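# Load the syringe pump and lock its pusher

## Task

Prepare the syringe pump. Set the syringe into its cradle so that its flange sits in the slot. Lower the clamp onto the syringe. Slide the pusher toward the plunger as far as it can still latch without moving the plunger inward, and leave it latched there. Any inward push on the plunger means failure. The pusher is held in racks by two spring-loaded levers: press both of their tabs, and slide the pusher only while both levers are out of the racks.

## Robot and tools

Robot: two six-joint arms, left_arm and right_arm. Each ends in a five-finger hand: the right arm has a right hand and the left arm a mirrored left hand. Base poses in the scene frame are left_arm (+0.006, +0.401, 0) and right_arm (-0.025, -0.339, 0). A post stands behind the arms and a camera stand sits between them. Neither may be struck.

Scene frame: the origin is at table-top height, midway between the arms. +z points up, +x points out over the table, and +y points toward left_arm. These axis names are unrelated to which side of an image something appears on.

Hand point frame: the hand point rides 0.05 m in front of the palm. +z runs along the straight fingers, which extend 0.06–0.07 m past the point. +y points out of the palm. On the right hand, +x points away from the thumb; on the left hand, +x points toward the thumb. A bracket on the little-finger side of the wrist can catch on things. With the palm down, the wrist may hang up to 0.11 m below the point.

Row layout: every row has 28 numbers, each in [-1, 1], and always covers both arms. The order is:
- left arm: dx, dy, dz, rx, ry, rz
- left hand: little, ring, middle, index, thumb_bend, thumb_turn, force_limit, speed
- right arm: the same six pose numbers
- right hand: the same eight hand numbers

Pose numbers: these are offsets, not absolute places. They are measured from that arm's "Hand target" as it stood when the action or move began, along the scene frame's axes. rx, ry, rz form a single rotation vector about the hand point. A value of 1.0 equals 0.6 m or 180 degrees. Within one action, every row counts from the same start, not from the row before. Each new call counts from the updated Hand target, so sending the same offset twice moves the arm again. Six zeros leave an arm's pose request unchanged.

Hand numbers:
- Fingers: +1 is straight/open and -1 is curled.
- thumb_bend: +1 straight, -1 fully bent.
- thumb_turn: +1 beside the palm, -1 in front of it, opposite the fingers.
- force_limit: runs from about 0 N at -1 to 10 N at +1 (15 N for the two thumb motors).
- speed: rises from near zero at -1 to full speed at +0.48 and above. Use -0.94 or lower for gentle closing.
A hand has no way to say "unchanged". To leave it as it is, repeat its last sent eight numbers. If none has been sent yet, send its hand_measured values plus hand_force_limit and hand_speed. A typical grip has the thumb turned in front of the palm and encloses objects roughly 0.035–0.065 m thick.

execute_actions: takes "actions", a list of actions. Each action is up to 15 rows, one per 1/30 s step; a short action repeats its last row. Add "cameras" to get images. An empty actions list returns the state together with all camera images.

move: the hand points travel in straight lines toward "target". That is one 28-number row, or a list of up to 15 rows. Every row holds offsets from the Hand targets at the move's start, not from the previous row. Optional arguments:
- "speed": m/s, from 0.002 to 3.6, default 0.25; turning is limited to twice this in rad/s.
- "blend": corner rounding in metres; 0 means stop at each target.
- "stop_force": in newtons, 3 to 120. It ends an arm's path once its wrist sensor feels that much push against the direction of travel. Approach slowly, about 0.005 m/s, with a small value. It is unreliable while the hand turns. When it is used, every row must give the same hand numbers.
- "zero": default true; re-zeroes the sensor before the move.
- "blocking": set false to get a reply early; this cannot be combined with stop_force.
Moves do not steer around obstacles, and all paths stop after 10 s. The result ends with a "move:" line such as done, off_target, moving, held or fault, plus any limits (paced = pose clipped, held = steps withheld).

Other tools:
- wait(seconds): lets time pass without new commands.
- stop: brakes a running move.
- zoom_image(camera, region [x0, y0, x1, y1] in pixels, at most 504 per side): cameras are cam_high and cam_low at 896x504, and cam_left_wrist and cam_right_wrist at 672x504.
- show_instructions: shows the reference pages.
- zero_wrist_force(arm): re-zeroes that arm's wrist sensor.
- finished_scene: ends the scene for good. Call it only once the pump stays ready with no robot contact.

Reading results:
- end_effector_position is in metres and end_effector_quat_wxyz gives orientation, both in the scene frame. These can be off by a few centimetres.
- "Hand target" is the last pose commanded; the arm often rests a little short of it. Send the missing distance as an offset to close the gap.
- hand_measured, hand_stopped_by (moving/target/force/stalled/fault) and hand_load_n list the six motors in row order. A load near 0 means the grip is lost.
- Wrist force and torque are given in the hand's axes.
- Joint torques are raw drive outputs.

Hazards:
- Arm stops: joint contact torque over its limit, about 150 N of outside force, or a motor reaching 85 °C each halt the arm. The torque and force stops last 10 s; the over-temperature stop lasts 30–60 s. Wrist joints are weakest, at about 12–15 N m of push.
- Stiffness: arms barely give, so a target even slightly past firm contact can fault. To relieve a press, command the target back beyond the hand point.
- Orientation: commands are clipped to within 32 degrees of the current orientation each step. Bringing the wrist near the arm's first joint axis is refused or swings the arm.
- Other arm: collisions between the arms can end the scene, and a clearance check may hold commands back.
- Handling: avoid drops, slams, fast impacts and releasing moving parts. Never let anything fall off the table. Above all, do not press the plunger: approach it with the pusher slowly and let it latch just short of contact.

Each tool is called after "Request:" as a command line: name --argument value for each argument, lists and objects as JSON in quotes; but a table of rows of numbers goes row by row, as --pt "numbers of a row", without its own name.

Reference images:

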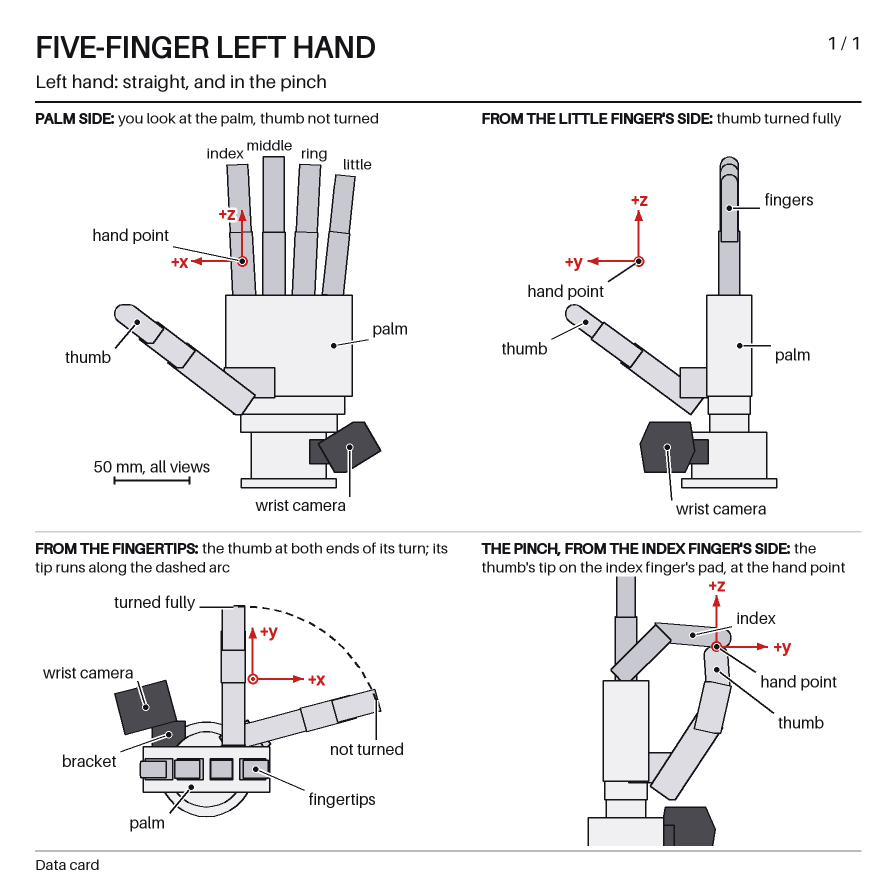

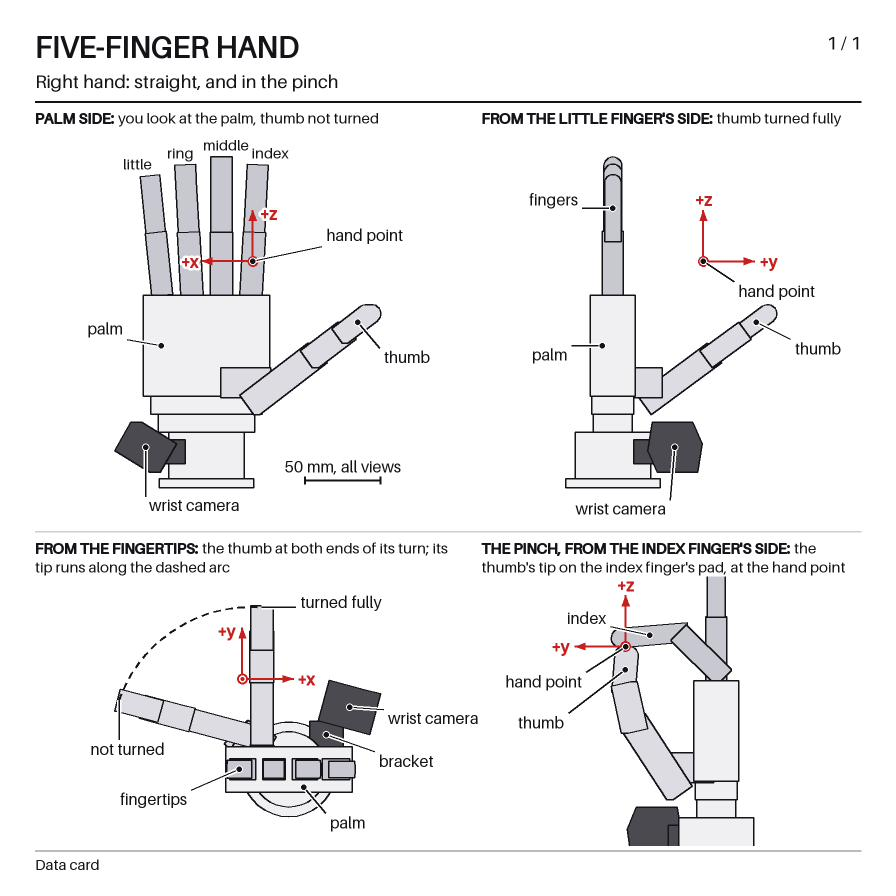

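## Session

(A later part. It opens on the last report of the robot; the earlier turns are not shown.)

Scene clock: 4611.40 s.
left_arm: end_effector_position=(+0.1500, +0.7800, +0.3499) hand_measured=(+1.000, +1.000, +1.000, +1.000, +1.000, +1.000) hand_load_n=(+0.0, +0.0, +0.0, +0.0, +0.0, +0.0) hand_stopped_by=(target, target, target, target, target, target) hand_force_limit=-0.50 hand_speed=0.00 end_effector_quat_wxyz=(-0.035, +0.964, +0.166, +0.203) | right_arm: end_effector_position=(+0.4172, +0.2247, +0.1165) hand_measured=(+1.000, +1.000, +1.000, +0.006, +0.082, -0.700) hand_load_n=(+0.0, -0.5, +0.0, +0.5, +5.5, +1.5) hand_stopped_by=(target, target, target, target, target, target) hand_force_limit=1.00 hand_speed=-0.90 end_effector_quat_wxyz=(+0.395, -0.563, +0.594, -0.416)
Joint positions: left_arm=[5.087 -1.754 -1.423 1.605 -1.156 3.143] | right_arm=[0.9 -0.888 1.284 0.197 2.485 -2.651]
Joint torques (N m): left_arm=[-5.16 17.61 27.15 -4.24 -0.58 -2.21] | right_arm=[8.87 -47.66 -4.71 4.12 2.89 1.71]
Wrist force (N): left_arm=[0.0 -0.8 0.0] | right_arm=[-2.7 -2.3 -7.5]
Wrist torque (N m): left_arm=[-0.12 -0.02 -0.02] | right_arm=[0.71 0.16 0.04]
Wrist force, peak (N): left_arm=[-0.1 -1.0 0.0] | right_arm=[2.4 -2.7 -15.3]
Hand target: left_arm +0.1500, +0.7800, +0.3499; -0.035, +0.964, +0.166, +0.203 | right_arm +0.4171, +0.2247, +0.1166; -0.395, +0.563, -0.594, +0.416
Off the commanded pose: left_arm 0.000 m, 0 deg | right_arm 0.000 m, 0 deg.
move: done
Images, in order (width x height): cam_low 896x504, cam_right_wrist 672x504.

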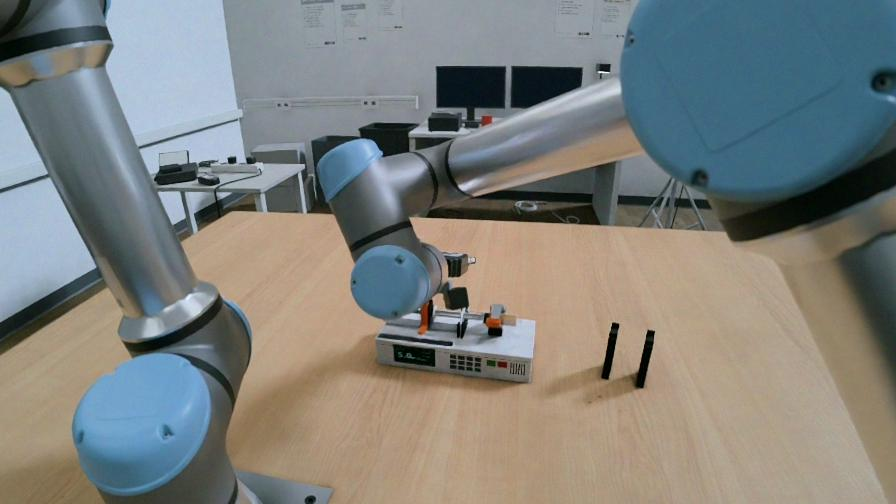

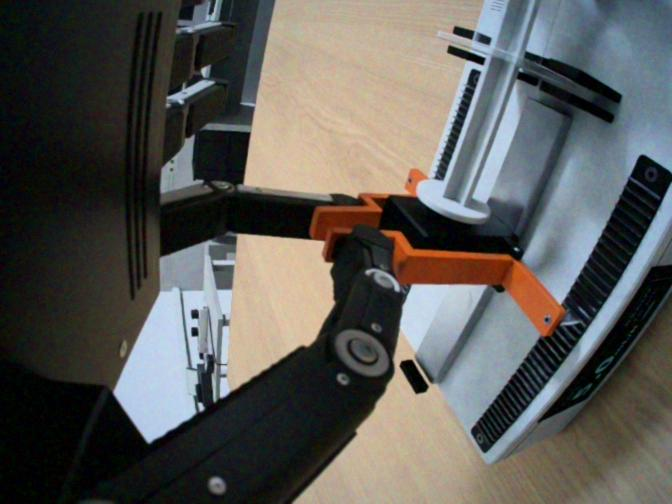

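Request:
move --target '[0,0,0,0,0,0,1,1,1,1,1,1,-0.5,0,-0.0035,0.0002,0,0,0,0,1,1,1,0.065,0.08,-0.7,1.0,-0.9]' --speed 0.01 --cameras '["cam_right_wrist","cam_low"]'

Request:
zoom_image --camera "cam_low" --region '[400, 305, 440, 345]'

Request:
zoom_image --camera "cam_right_wrist" --region '[400, 160, 520, 260]'

Request:
zoom_image --camera "cam_right_wrist" --region '[520, 270, 600, 350]'

Scene clock: 4623.37 s.
left_arm: end_effector_position=(+0.1500, +0.7800, +0.3499) hand_measured=(+1.000, +1.000, +1.000, +1.000, +1.000, +1.000) hand_load_n=(+0.0, +0.0, +0.0, +0.0, +0.0, +0.0) hand_stopped_by=(target, target, target, target, target, target) hand_force_limit=-0.50 hand_speed=0.00 end_effector_quat_wxyz=(-0.035, +0.964, +0.166, +0.203) | right_arm: end_effector_position=(+0.4151, +0.2248, +0.1166) hand_measured=(+1.000, +1.000, +1.000, +0.066, +0.080, -0.700) hand_load_n=(+0.0, +0.0, -0.5, +0.0, +0.0, +0.0) hand_stopped_by=(target, target, target, target, target, target) hand_force_limit=1.00 hand_speed=-0.90 end_effector_quat_wxyz=(+0.395, -0.563, +0.594, -0.416)
Joint positions: left_arm=[5.087 -1.754 -1.423 1.605 -1.156 3.143] | right_arm=[0.903 -0.89 1.286 0.199 2.487 -2.648]
Joint torques (N m): left_arm=[-4.17 17.53 26.34 -4.04 -0.6 -2.24] | right_arm=[11.28 -50.05 -6.74 3.87 2.31 1.5]
Wrist force (N): left_arm=[-0.2 -0.2 0.0] | right_arm=[0.4 -0.7 -2.3]
Wrist torque (N m): left_arm=[-0.03 0.00 -0.04] | right_arm=[0.64 -0.07 0.09]
Wrist force, peak (N): left_arm=[0.2 -0.9 -0.5] | right_arm=[-2.9 -2.2 -7.8]
Hand target: left_arm +0.1500, +0.7800, +0.3499; -0.035, +0.964, +0.166, +0.203 | right_arm +0.4150, +0.2248, +0.1166; -0.395, +0.563, -0.594, +0.416
Off the commanded pose: left_arm 0.000 m, 0 deg | right_arm 0.000 m, 0 deg.
move: done
Images, in order (width x height): cam_low 896x504, cam_right_wrist 672x504.

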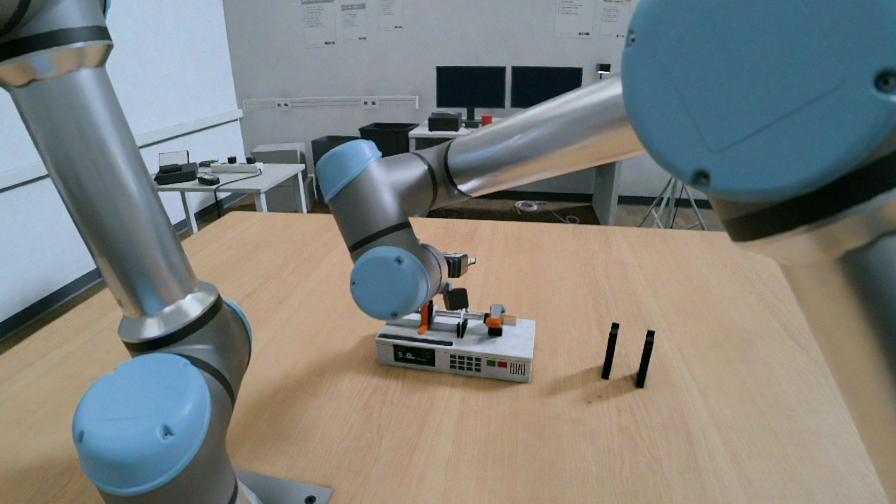

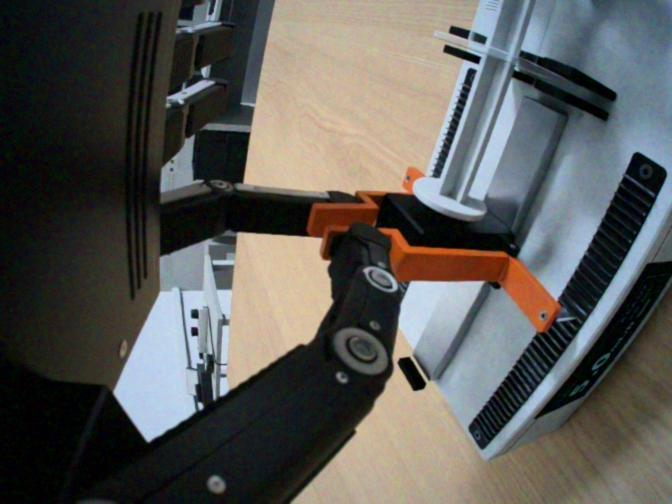

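Scaled by 12.600 from the camera's image (finer frame: 1280x720).

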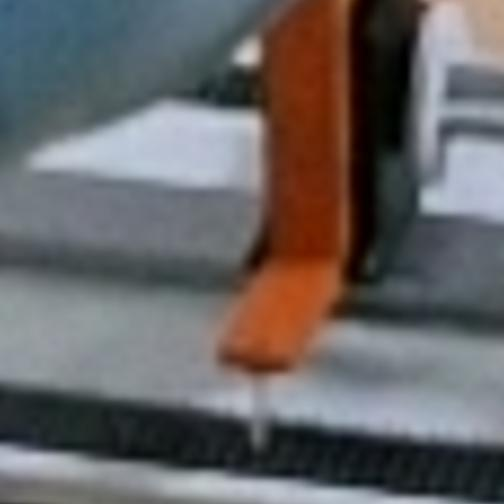

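Scaled by 4.200 from the camera's image (finer frame: 960x720).

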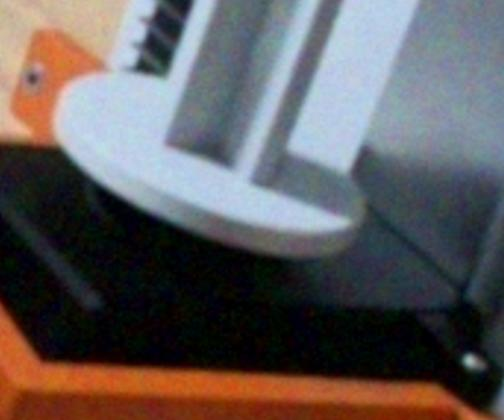

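Scaled by 6.300 from the camera's image (finer frame: 960x720).

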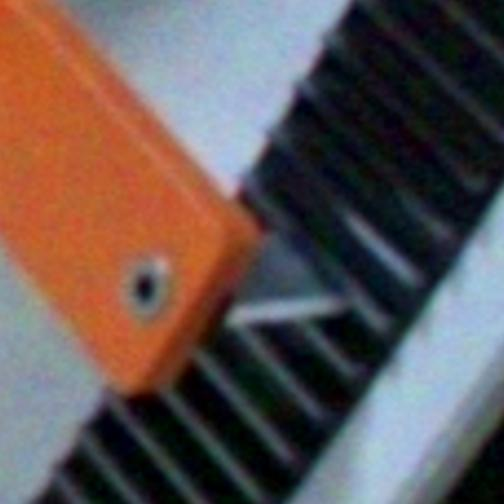

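Request:
move --target '[0,0,0,0,0,0,1,1,1,1,1,1,-0.5,0,-0.0035,0,0,0,0,0,1,1,1,0.14,0.08,-0.7,1.0,-0.9]' --speed 0.01 --cameras '["cam_right_wrist","cam_low","cam_high"]'

Request:
zoom_image --camera "cam_low" --region '[400, 305, 440, 345]'

Request:
zoom_image --camera "cam_right_wrist" --region '[300, 160, 420, 260]'

Request:
zoom_image --camera "cam_right_wrist" --region '[510, 260, 590, 340]'

Scene clock: 4658.67 s.
left_arm: end_effector_position=(+0.1500, +0.7800, +0.3499) hand_measured=(+1.000, +1.000, +1.000, +1.000, +1.000, +1.000) hand_load_n=(+0.0, +0.0, +0.0, +0.0, +0.0, +0.0) hand_stopped_by=(target, target, target, target, target, target) hand_force_limit=-0.50 hand_speed=0.00 end_effector_quat_wxyz=(-0.035, +0.964, +0.166, +0.203) | right_arm: end_effector_position=(+0.4129, +0.2248, +0.1166) hand_measured=(+1.000, +1.000, +1.000, +0.140, +0.080, -0.700) hand_load_n=(+0.0, +0.0, +0.0, +0.0, +0.5, +0.0) hand_stopped_by=(target, target, target, target, target, target) hand_force_limit=1.00 hand_speed=-0.90 end_effector_quat_wxyz=(+0.395, -0.563, +0.594, -0.416)
Joint positions: left_arm=[5.087 -1.754 -1.423 1.605 -1.156 3.143] | right_arm=[0.906 -0.891 1.289 0.2 2.49 -2.646]
Joint torques (N m): left_arm=[-5.07 18.9 26.39 -4.17 -0.58 -2.07] | right_arm=[11.34 -51.07 -8.03 3.65 2.51 1.88]
Wrist force (N): left_arm=[-0.1 -0.6 -0.5] | right_arm=[0.5 3.5 -1.1]
Wrist torque (N m): left_arm=[-0.05 -0.02 -0.03] | right_arm=[0.83 -0.06 0.12]
Wrist force, peak (N): left_arm=[0.2 -1.0 0.0] | right_arm=[0.9 3.6 -1.3]
Hand target: left_arm +0.1500, +0.7800, +0.3499; -0.035, +0.964, +0.166, +0.203 | right_arm +0.4129, +0.2248, +0.1166; -0.395, +0.563, -0.594, +0.416
Off the commanded pose: left_arm 0.000 m, 0 deg | right_arm 0.000 m, 0 deg.
move: done
Images, in order (width x height): cam_high 896x504, cam_low 896x504, cam_right_wrist 672x504.

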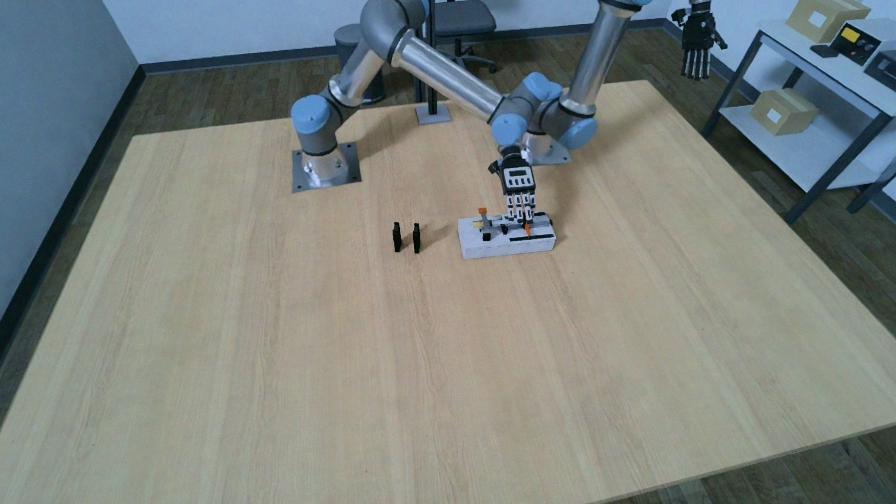

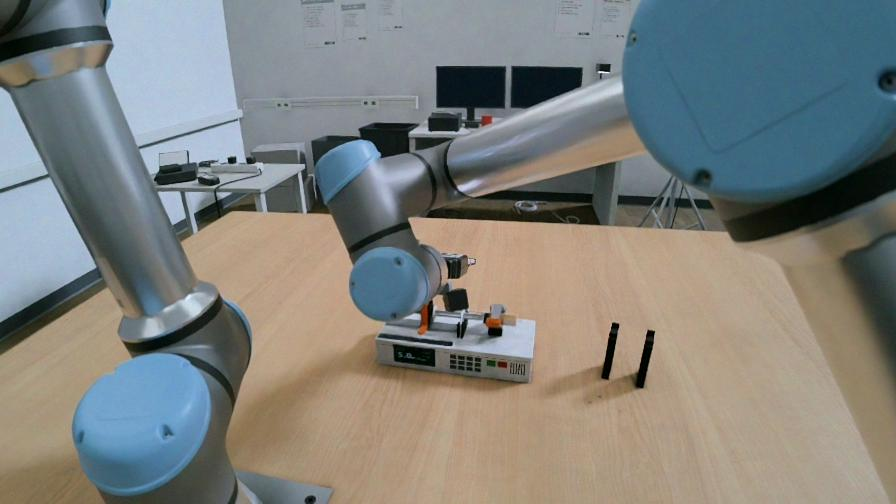

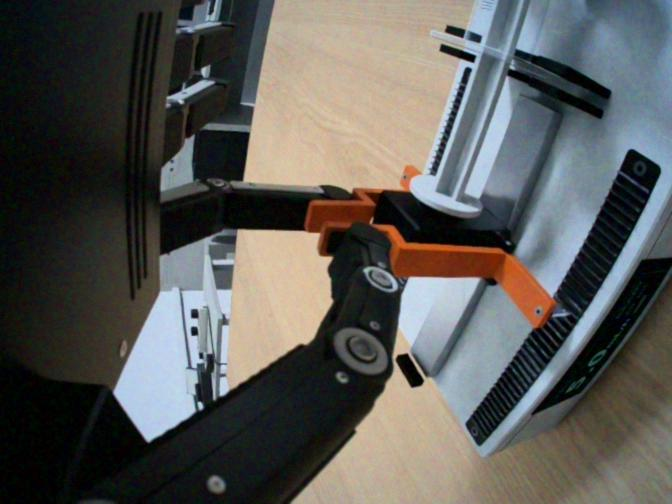

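Scaled by 12.600 from the camera's image (finer frame: 1280x720).

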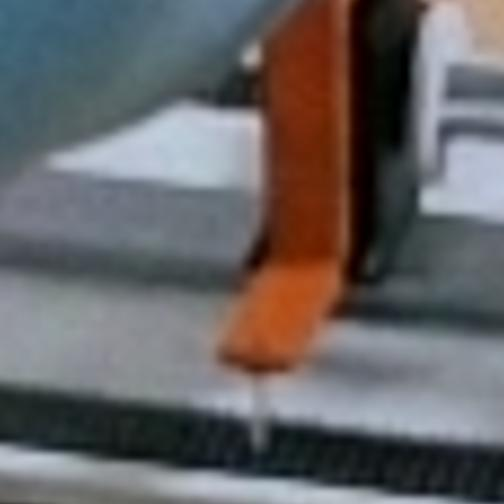

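Scaled by 4.200 from the camera's image (finer frame: 960x720).

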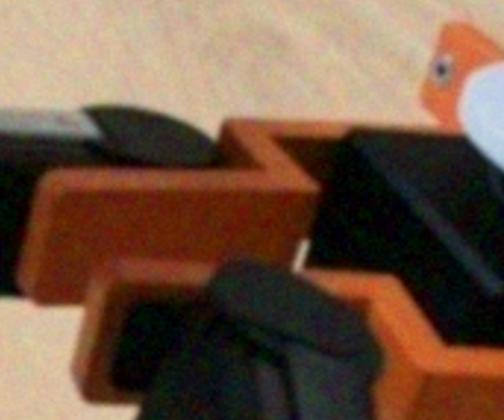

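Scaled by 6.300 from the camera's image (finer frame: 960x720).

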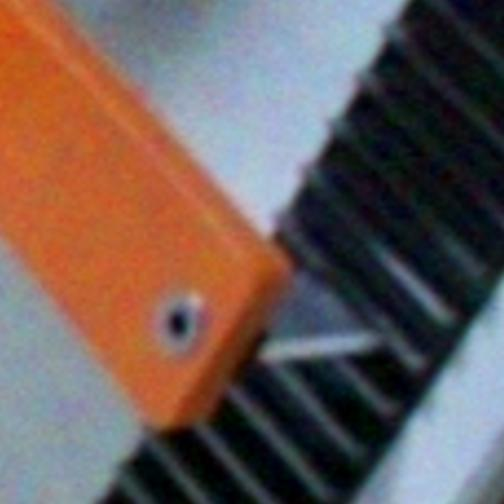

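Request:
move --target '[0,0,0,0,0,0,1,1,1,1,1,1,-0.5,0,0.0025,0,0,0,0,0,1,1,1,0.05,0.08,-0.7,-0.6,-0.95]' --speed 0.01 --cameras '[]'

Request:
move --target '[0,0,0,0,0,0,1,1,1,1,1,1,-0.5,0,0.0002,0.004,0,0,0,0,1,1,1,0.05,0.08,-0.7,-0.6,-0.95]' --speed 0.005 --stop_force 3.5 --cameras '["cam_right_wrist","cam_low"]'

Request:
zoom_image --camera "cam_low" --region '[400, 305, 440, 345]'

Request:
zoom_image --camera "cam_right_wrist" --region '[300, 160, 420, 260]'

Request:
zoom_image --camera "cam_right_wrist" --region '[510, 260, 590, 340]'

Scene clock: 4691.77 s.
left_arm: end_effector_position=(+0.1500, +0.7800, +0.3499) hand_measured=(+1.000, +1.000, +1.000, +1.000, +1.000, +1.000) hand_load_n=(+0.0, +0.0, +0.0, +0.0, +0.0, +0.0) hand_stopped_by=(target, target, target, target, target, target) hand_force_limit=-0.50 hand_speed=0.00 end_effector_quat_wxyz=(-0.035, +0.964, +0.166, +0.203) | right_arm: end_effector_position=(+0.4144, +0.2248, +0.1166) hand_measured=(+1.000, +1.000, +1.000, +0.050, +0.080, -0.700) hand_load_n=(+0.0, -0.5, +0.0, +1.0, +0.5, +0.0) hand_stopped_by=(target, target, target, target, target, target) hand_force_limit=-0.60 hand_speed=-0.95 end_effector_quat_wxyz=(+0.395, -0.563, +0.594, -0.416)
Joint positions: left_arm=[5.087 -1.754 -1.423 1.605 -1.156 3.143] | right_arm=[0.904 -0.89 1.287 0.199 2.488 -2.647]
Joint torques (N m): left_arm=[-5.06 18.08 26.46 -4.04 -0.68 -2.18] | right_arm=[-11.12 -30.41 -25.55 -1.94 -1.22 -1.72]
Wrist force (N): left_arm=[0.2 -0.7 0.0] | right_arm=[0.7 1.4 -1.1]
Wrist torque (N m): left_arm=[-0.10 -0.04 -0.01] | right_arm=[0.69 -0.09 0.20]
Wrist force, peak (N): left_arm=[0.3 -1.0 0.1] | right_arm=[0.7 3.8 -1.4]
Hand target: left_arm +0.1500, +0.7800, +0.3499; -0.035, +0.964, +0.166, +0.203 | right_arm +0.4144, +0.2248, +0.1166; -0.395, +0.563, -0.594, +0.416
Off the commanded pose: left_arm 0.000 m, 0 deg | right_arm 0.000 m, 0 deg.
move: done

Scene clock: 4693.00 s.
left_arm: end_effector_position=(+0.1500, +0.7800, +0.3499) hand_measured=(+1.000, +1.000, +1.000, +1.000, +1.000, +1.000) hand_load_n=(+0.0, +0.0, +0.0, +0.0, +0.0, +0.0) hand_stopped_by=(target, target, target, target, target, target) hand_force_limit=-0.50 hand_speed=0.00 end_effector_quat_wxyz=(-0.035, +0.964, +0.166, +0.203) | right_arm: end_effector_position=(+0.4145, +0.2272, +0.1166) hand_measured=(+1.000, +1.000, +1.000, +0.050, +0.080, -0.700) hand_load_n=(+0.0, -0.5, +0.0, +0.0, +0.0, +0.0) hand_stopped_by=(target, target, target, target, target, target) hand_force_limit=-0.60 hand_speed=-0.95 end_effector_quat_wxyz=(+0.395, -0.563, +0.594, -0.416)
Joint positions: left_arm=[5.087 -1.754 -1.423 1.605 -1.156 3.143] | right_arm=[0.907 -0.884 1.277 0.204 2.49 -2.645]
Joint torques (N m): left_arm=[-5.03 18.08 25.77 -3.97 -0.71 -2.17] | right_arm=[12.52 -30.49 -25.3 3.75 2.21 1.83]
Wrist force (N): left_arm=[0.4 -0.7 -0.1] | right_arm=[1.0 1.1 -1.8]
Wrist torque (N m): left_arm=[-0.10 -0.09 0.00] | right_arm=[0.69 -0.01 0.08]
Wrist force, peak (N): left_arm=[0.3 -1.1 -0.3] | right_arm=[1.5 1.1 -2.2]
Hand target: left_arm +0.1500, +0.7800, +0.3499; -0.035, +0.964, +0.166, +0.203 | right_arm +0.4145, +0.2272, +0.1166; -0.395, +0.563, -0.594, +0.416
Off the commanded pose: left_arm 0.000 m, 0 deg | right_arm 0.000 m, 0 deg.
move: done
Images, in order (width x height): cam_low 896x504, cam_right_wrist 672x504.

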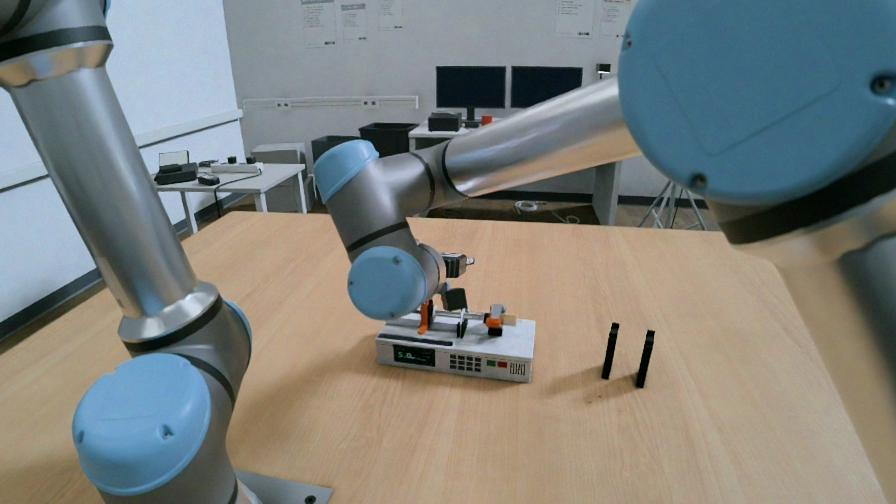

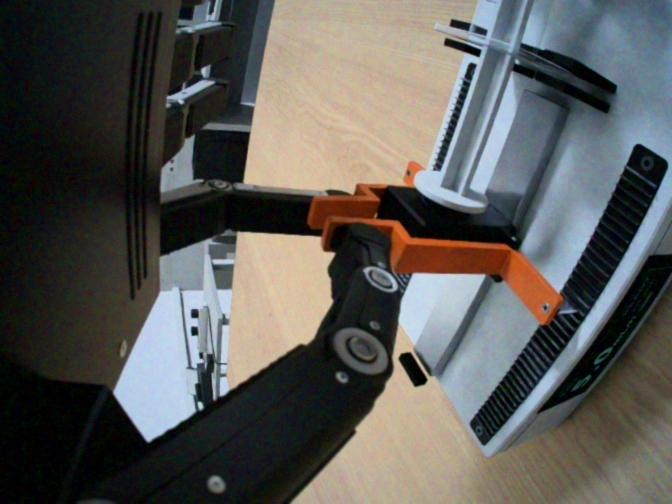

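Scaled by 12.600 from the camera's image (finer frame: 1280x720).

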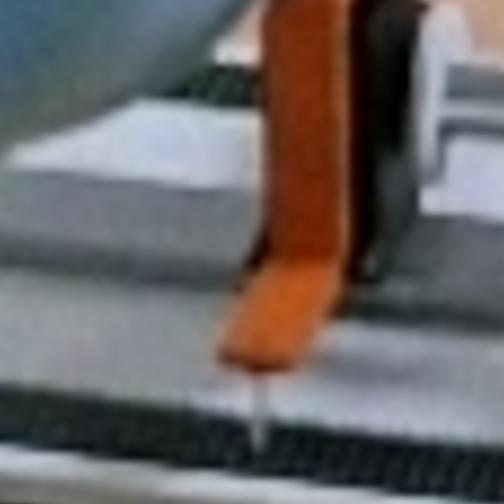

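Scaled by 4.200 from the camera's image (finer frame: 960x720).

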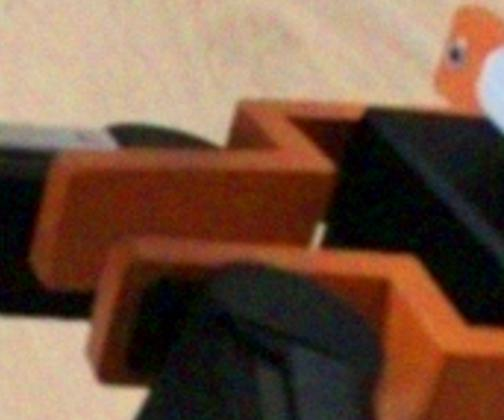

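Scaled by 6.300 from the camera's image (finer frame: 960x720).

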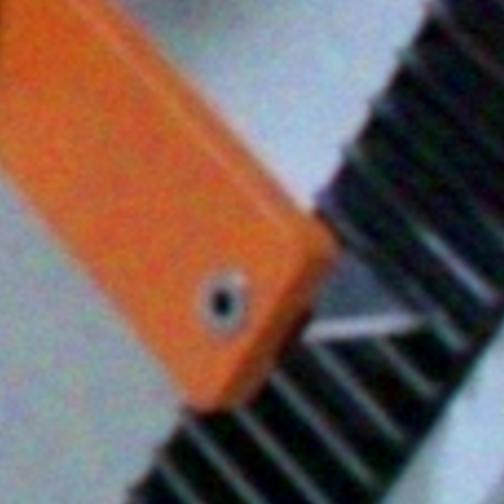

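Request:
move --target '[0,0,0,0,0,0,1,1,1,1,1,1,-0.5,0,0.0025,-0.004,0,0,0,0,1,1,1,0.05,0.08,-0.7,-0.6,-0.95]' --speed 0.01 --cameras '[]'

Request:
move --target '[0,0,0,0,0,0,1,1,1,1,1,1,-0.5,0,0,0,0,0,0,0,1,1,1,-0.05,0.08,-0.7,0,-0.95]' --speed 0.01 --cameras '["cam_right_wrist","cam_low"]'

Scene clock: 4705.73 s.
left_arm: end_effector_position=(+0.1500, +0.7800, +0.3499) hand_measured=(+1.000, +1.000, +1.000, +1.000, +1.000, +1.000) hand_load_n=(+0.0, +0.0, +0.0, +0.0, +0.0, +0.0) hand_stopped_by=(target, target, target, target, target, target) hand_force_limit=-0.50 hand_speed=0.00 end_effector_quat_wxyz=(-0.035, +0.964, +0.166, +0.203) | right_arm: end_effector_position=(+0.4160, +0.2249, +0.1166) hand_measured=(+1.000, +1.000, +1.000, +0.050, +0.080, -0.700) hand_load_n=(+0.0, -0.5, +0.0, +0.0, +0.5, +0.0) hand_stopped_by=(target, target, target, target, target, target) hand_force_limit=-0.60 hand_speed=-0.95 end_effector_quat_wxyz=(+0.395, -0.563, +0.594, -0.416)
Joint positions: left_arm=[5.087 -1.754 -1.423 1.605 -1.156 3.143] | right_arm=[0.902 -0.889 1.285 0.198 2.486 -2.65]
Joint torques (N m): left_arm=[-4.37 17.4 26.52 -4.13 -0.72 -2.18] | right_arm=[-11.59 -47.14 -4.16 -1.77 -1.05 -2.24]
Wrist force (N): left_arm=[0.1 -0.6 0.2] | right_arm=[-1.9 -1.8 -3.9]
Wrist torque (N m): left_arm=[-0.09 -0.02 -0.03] | right_arm=[0.61 0.10 0.12]
Wrist force, peak (N): left_arm=[-0.2 -1.0 -0.3] | right_arm=[-1.9 -1.8 -3.9]
Hand target: left_arm +0.1500, +0.7800, +0.3499; -0.035, +0.964, +0.166, +0.203 | right_arm +0.4160, +0.2248, +0.1166; -0.395, +0.563, -0.594, +0.416
Off the commanded pose: left_arm 0.000 m, 0 deg | right_arm 0.000 m, 0 deg.
move: done

Scene clock: 4706.23 s.
left_arm: end_effector_position=(+0.1500, +0.7800, +0.3499) hand_measured=(+1.000, +1.000, +1.000, +1.000, +1.000, +1.000) hand_load_n=(+0.0, +0.0, +0.0, +0.0, +0.0, +0.0) hand_stopped_by=(target, target, target, target, target, target) hand_force_limit=-0.50 hand_speed=0.00 end_effector_quat_wxyz=(-0.035, +0.964, +0.166, +0.203) | right_arm: end_effector_position=(+0.4160, +0.2248, +0.1166) hand_measured=(+1.000, +1.000, +1.000, +0.014, +0.080, -0.700) hand_load_n=(+0.0, +0.0, -0.5, +5.0, +1.0, +0.5) hand_stopped_by=(target, target, target, force, target, target) hand_force_limit=0.00 hand_speed=-0.95 end_effector_quat_wxyz=(+0.395, -0.563, +0.594, -0.416)
Joint positions: left_arm=[5.087 -1.754 -1.423 1.605 -1.156 3.143] | right_arm=[0.902 -0.889 1.285 0.198 2.486 -2.65]
Joint torques (N m): left_arm=[-4.34 17.4 26.55 -4.02 -0.73 -2.25] | right_arm=[-9.82 -49.07 -5.14 -1.28 -0.89 -1.73]
Wrist force (N): left_arm=[0.0 -0.5 -0.4] | right_arm=[-0.3 -2.7 -0.5]
Wrist torque (N m): left_arm=[-0.04 -0.02 -0.03] | right_arm=[0.50 -0.04 0.15]
Wrist force, peak (N): left_arm=[0.1 -0.9 0.1] | right_arm=[-2.2 -1.9 -3.8]
Hand target: left_arm +0.1500, +0.7800, +0.3499; -0.035, +0.964, +0.166, +0.203 | right_arm +0.4160, +0.2248, +0.1166; -0.395, +0.563, -0.594, +0.416
Off the commanded pose: left_arm 0.000 m, 0 deg | right_arm 0.000 m, 0 deg.
move: done
Images, in order (width x height): cam_low 896x504, cam_right_wrist 672x504.

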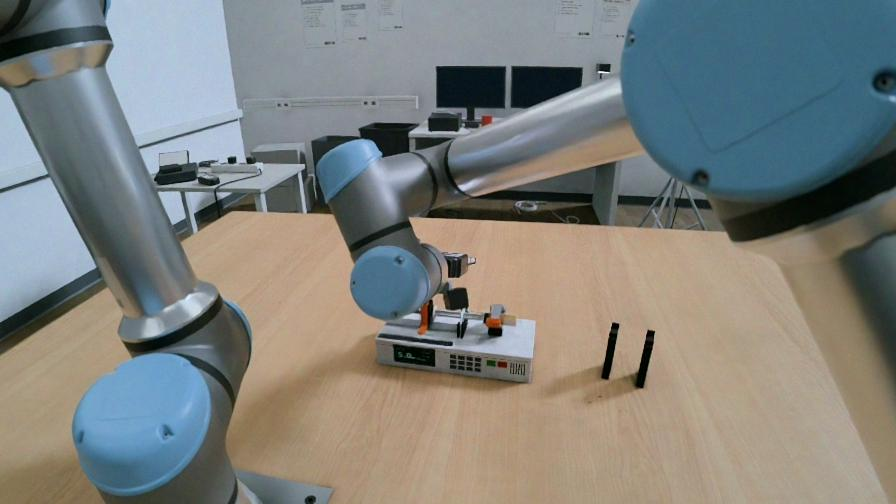

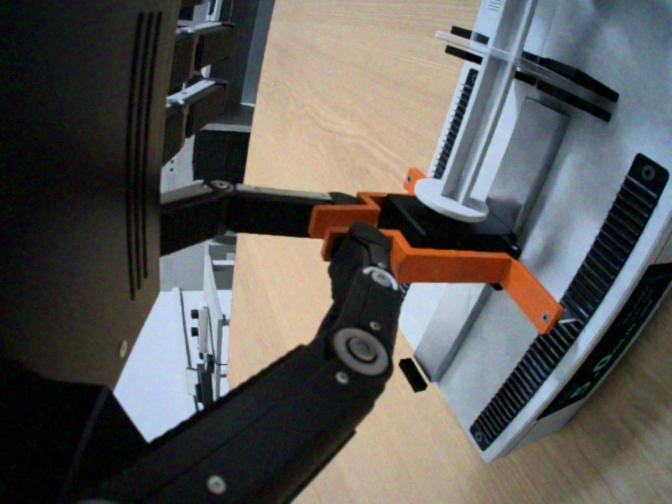

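Request:
move --target '[0,0,0,0,0,0,1,1,1,1,1,1,-0.5,0,0.0002,0.005,0,0,0,0,1,1,1,-0.05,0.08,-0.7,0,-0.95]' --speed 0.005 --stop_force 4 --cameras '["cam_right_wrist","cam_low"]'

Request:
zoom_image --camera "cam_low" --region '[400, 305, 440, 345]'

Request:
zoom_image --camera "cam_right_wrist" --region '[510, 260, 590, 340]'

Scene clock: 4717.10 s.
left_arm: end_effector_position=(+0.1500, +0.7800, +0.3499) hand_measured=(+1.000, +1.000, +1.000, +1.000, +1.000, +1.000) hand_load_n=(+0.0, +0.0, +0.0, +0.0, +0.0, +0.0) hand_stopped_by=(target, target, target, target, target, target) hand_force_limit=-0.50 hand_speed=0.00 end_effector_quat_wxyz=(-0.035, +0.964, +0.166, +0.203) | right_arm: end_effector_position=(+0.4161, +0.2278, +0.1166) hand_measured=(+1.000, +1.000, +1.000, +0.014, +0.080, -0.700) hand_load_n=(+0.0, +0.0, +0.0, +4.0, +0.5, +0.0) hand_stopped_by=(target, target, target, force, target, target) hand_force_limit=0.00 hand_speed=-0.95 end_effector_quat_wxyz=(+0.395, -0.563, +0.594, -0.416)
Joint positions: left_arm=[5.087 -1.754 -1.423 1.605 -1.156 3.143] | right_arm=[0.905 -0.882 1.273 0.205 2.489 -2.647]
Joint torques (N m): left_arm=[-4.47 17.84 27.48 -3.89 -0.66 -2.07] | right_arm=[14.5 -28.96 -25.7 3.63 1.48 1.82]
Wrist force (N): left_arm=[-0.2 -0.5 -0.1] | right_arm=[2.9 -2.5 -1.0]
Wrist torque (N m): left_arm=[-0.05 0.01 -0.04] | right_arm=[0.53 -0.06 0.06]
Wrist force, peak (N): left_arm=[-0.1 -1.2 -0.1] | right_arm=[3.3 -2.4 -1.3]
Hand target: left_arm +0.1500, +0.7800, +0.3499; -0.035, +0.964, +0.166, +0.203 | right_arm +0.4161, +0.2278, +0.1166; -0.395, +0.563, -0.594, +0.416
Off the commanded pose: left_arm 0.000 m, 0 deg | right_arm 0.000 m, 0 deg.
move: done
Images, in order (width x height): cam_low 896x504, cam_right_wrist 672x504.

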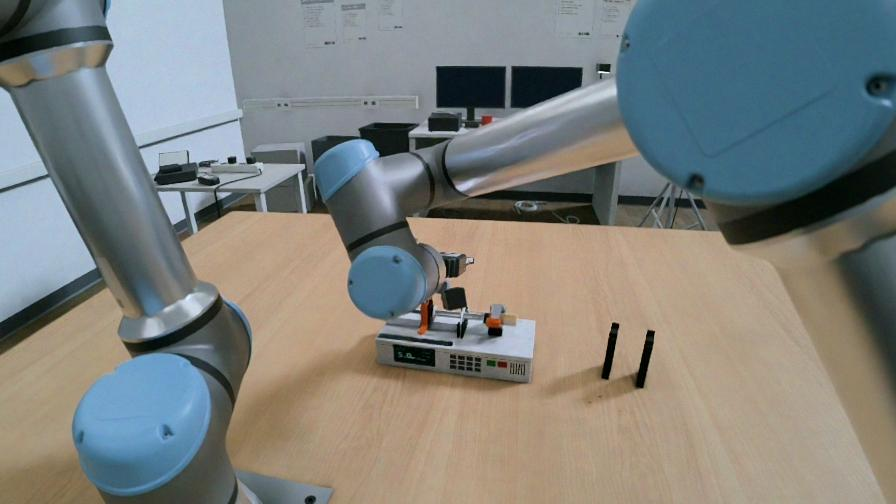

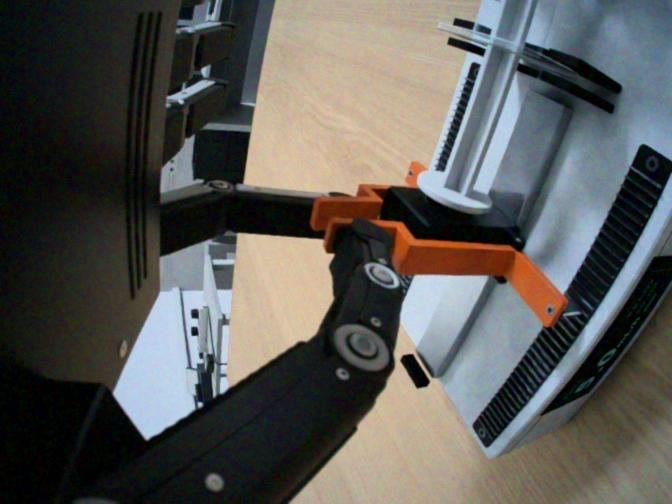

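Scaled by 12.600 from the camera's image (finer frame: 1280x720).

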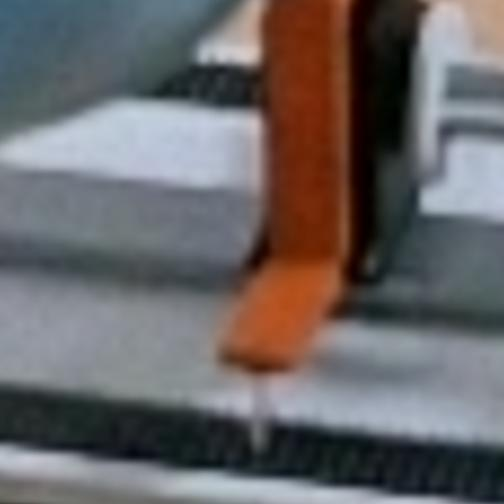

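Scaled by 6.300 from the camera's image (finer frame: 960x720).

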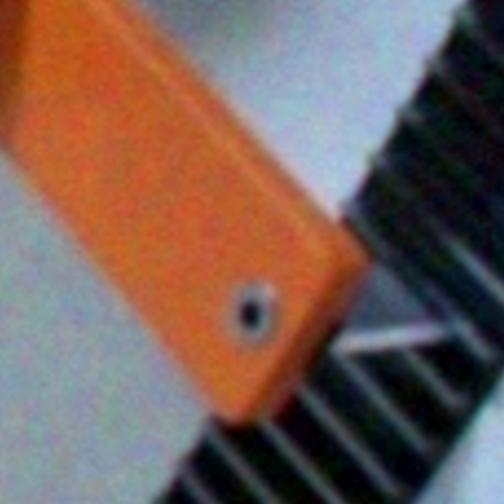

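Request:
move --pt "0 0 0 0 0 0 1 1 1 1 1 1 -0.5 0 -0.005 -0.005 0 0 0 0 1 1 1 0.3 0.08 -0.7 -0.5 -0.7" --pt "0 0 0 0 0 0 1 1 1 1 1 1 -0.5 0 -0.009 -0.005 0 0 0 0 1 1 1 0.4 0.08 -0.7 -0.5 -0.7" --speed 0.02 --cameras '["cam_right_wrist"]'

Scene clock: 4761.70 s.
left_arm: end_effector_position=(+0.1500, +0.7800, +0.3499) hand_measured=(+1.000, +1.000, +1.000, +1.000, +1.000, +1.000) hand_load_n=(-0.5, +0.0, +0.0, +0.0, +0.0, +0.0) hand_stopped_by=(target, target, target, target, target, target) hand_force_limit=-0.50 hand_speed=0.00 end_effector_quat_wxyz=(-0.035, +0.964, +0.166, +0.203) | right_arm: end_effector_position=(+0.4107, +0.2248, +0.1166) hand_measured=(+1.000, +1.000, +1.000, +0.400, +0.080, -0.700) hand_load_n=(+0.0, +0.0, +0.0, +0.0, +0.5, +0.0) hand_stopped_by=(target, target, target, target, target, target) hand_force_limit=-0.50 hand_speed=-0.70 end_effector_quat_wxyz=(+0.395, -0.563, +0.594, -0.416)
Joint positions: left_arm=[5.087 -1.754 -1.423 1.605 -1.156 3.143] | right_arm=[0.91 -0.892 1.292 0.2 2.492 -2.643]
Joint torques (N m): left_arm=[-4.45 18.6 26.3 -4 -0.69 -2.02] | right_arm=[12.44 -51.18 -7.3 3.53 2.42 1.9]
Wrist force (N): left_arm=[0.1 -0.8 -0.2] | right_arm=[0.4 3.2 -1.4]
Wrist torque (N m): left_arm=[-0.11 -0.03 -0.01] | right_arm=[0.82 -0.02 0.12]
Wrist force, peak (N): left_arm=[0.0 -1.1 -0.2] | right_arm=[-0.7 -1.6 -4.7]
Hand target: left_arm +0.1500, +0.7800, +0.3499; -0.035, +0.964, +0.166, +0.203 | right_arm +0.4107, +0.2248, +0.1166; -0.395, +0.563, -0.594, +0.416
Off the commanded pose: left_arm 0.000 m, 0 deg | right_arm 0.000 m, 0 deg.
move: done

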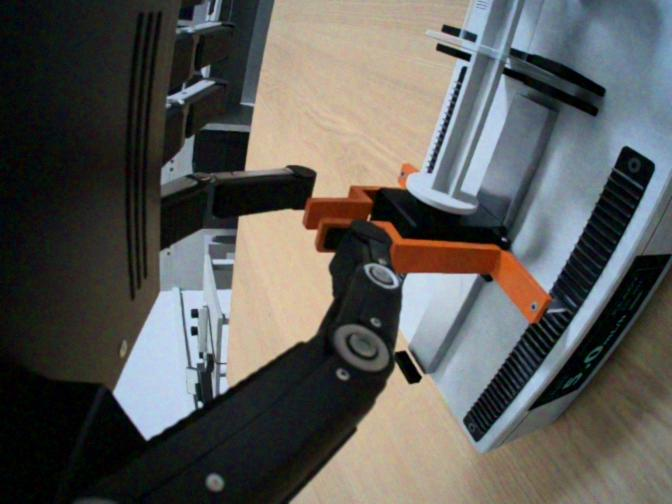

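Request:
move --pt "0 0 0 0 0 0 1 1 1 1 1 1 -0.5 0 0 0 0.033 0 0 0 1 1 1 0.4 0.08 -0.7 -0.5 -0.7" --pt "0 0 0 0 0 0 1 1 1 1 1 1 -0.5 0 0.004 0.078 0.033 0 0 0 1 1 1 0.4 0.08 -0.7 -0.5 -0.7" --pt "0 0 0 0 0 0 1 1 1 1 1 1 -0.5 0 0.004 0.078 0 0 0 0 1 1 1 0.4 0.08 -0.7 -0.5 -0.7" --speed 0.06 --blend '[0.005,0.005,0]' --cameras '["cam_right_wrist","cam_low"]'

Request:
zoom_image --camera "cam_right_wrist" --region '[380, 180, 560, 330]'

Request:
zoom_image --camera "cam_low" --region '[400, 295, 450, 345]'

Scene clock: 4774.63 s.
left_arm: end_effector_position=(+0.1500, +0.7800, +0.3499) hand_measured=(+1.000, +1.000, +1.000, +1.000, +1.000, +1.000) hand_load_n=(+0.0, +0.0, +0.0, +0.0, +0.0, +0.0) hand_stopped_by=(target, target, target, target, target, target) hand_force_limit=-0.50 hand_speed=0.00 end_effector_quat_wxyz=(-0.035, +0.964, +0.166, +0.203) | right_arm: end_effector_position=(+0.4131, +0.2716, +0.1166) hand_measured=(+1.000, +1.000, +1.000, +0.400, +0.080, -0.700) hand_load_n=(+0.0, -0.5, +0.0, +0.0, +0.0, +0.0) hand_stopped_by=(target, target, target, target, target, target) hand_force_limit=-0.50 hand_speed=-0.70 end_effector_quat_wxyz=(+0.395, -0.563, +0.594, -0.416)
Joint positions: left_arm=[5.087 -1.754 -1.423 1.605 -1.156 3.143] | right_arm=[0.95 -0.776 1.09 0.318 2.526 -2.603]
Joint torques (N m): left_arm=[-3.2 17.87 26.77 -4.06 -0.63 -2.04] | right_arm=[12.02 -35.63 -9.85 -2.04 2.49 -1.25]
Wrist force (N): left_arm=[0.1 -0.7 -0.1] | right_arm=[0.2 3.3 -1.2]
Wrist torque (N m): left_arm=[-0.08 -0.03 -0.01] | right_arm=[0.81 0.02 0.09]
Wrist force, peak (N): left_arm=[0.4 -1.0 -0.1] | right_arm=[0.6 4.1 -1.1]
Hand target: left_arm +0.1500, +0.7800, +0.3499; -0.035, +0.964, +0.166, +0.203 | right_arm +0.4131, +0.2716, +0.1166; -0.395, +0.563, -0.594, +0.416
Off the commanded pose: left_arm 0.000 m, 0 deg | right_arm 0.000 m, 0 deg.
move: done
Images, in order (width x height): cam_low 896x504, cam_right_wrist 672x504.

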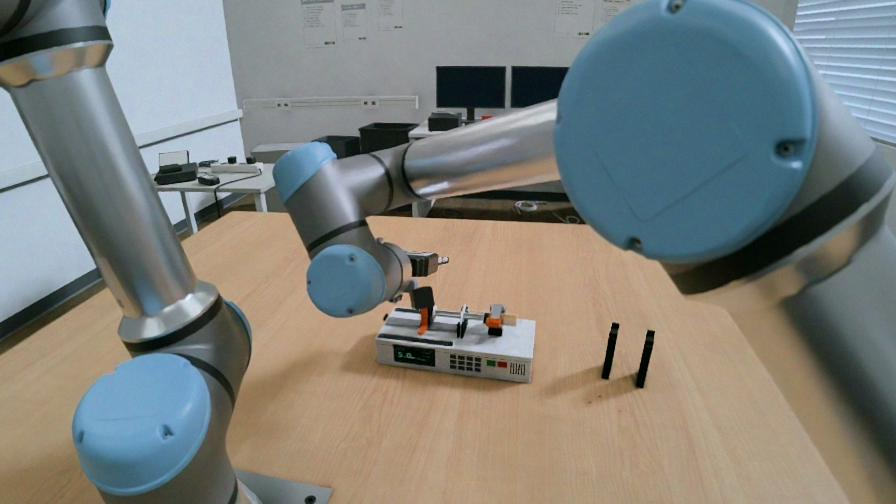

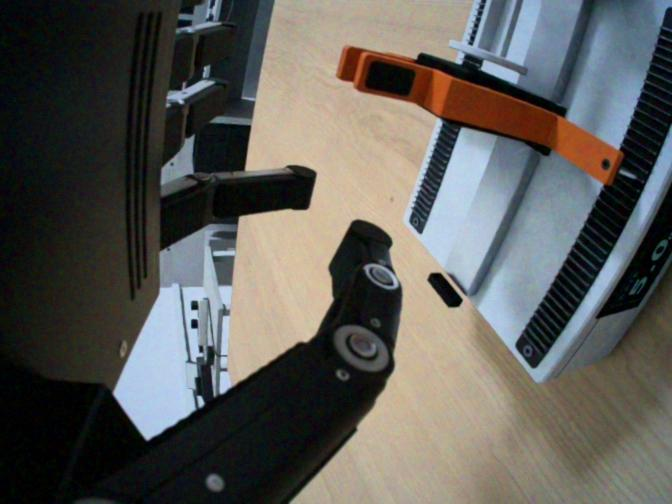

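Scaled by 2.800 from the camera's image (finer frame: 960x720).

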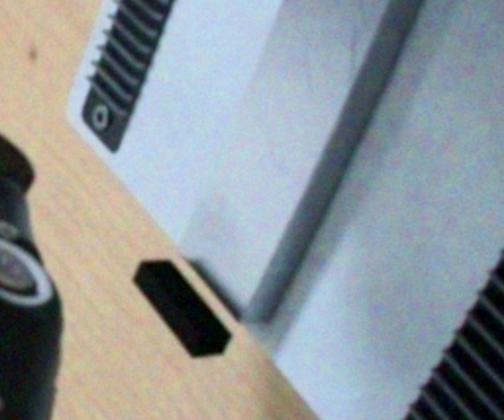

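Scaled by 10.080 from the camera's image (finer frame: 1280x720).

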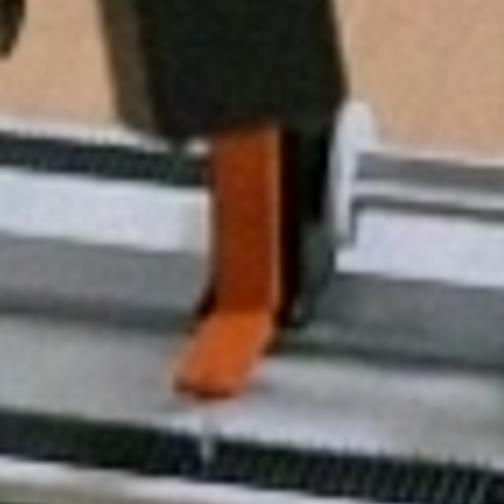

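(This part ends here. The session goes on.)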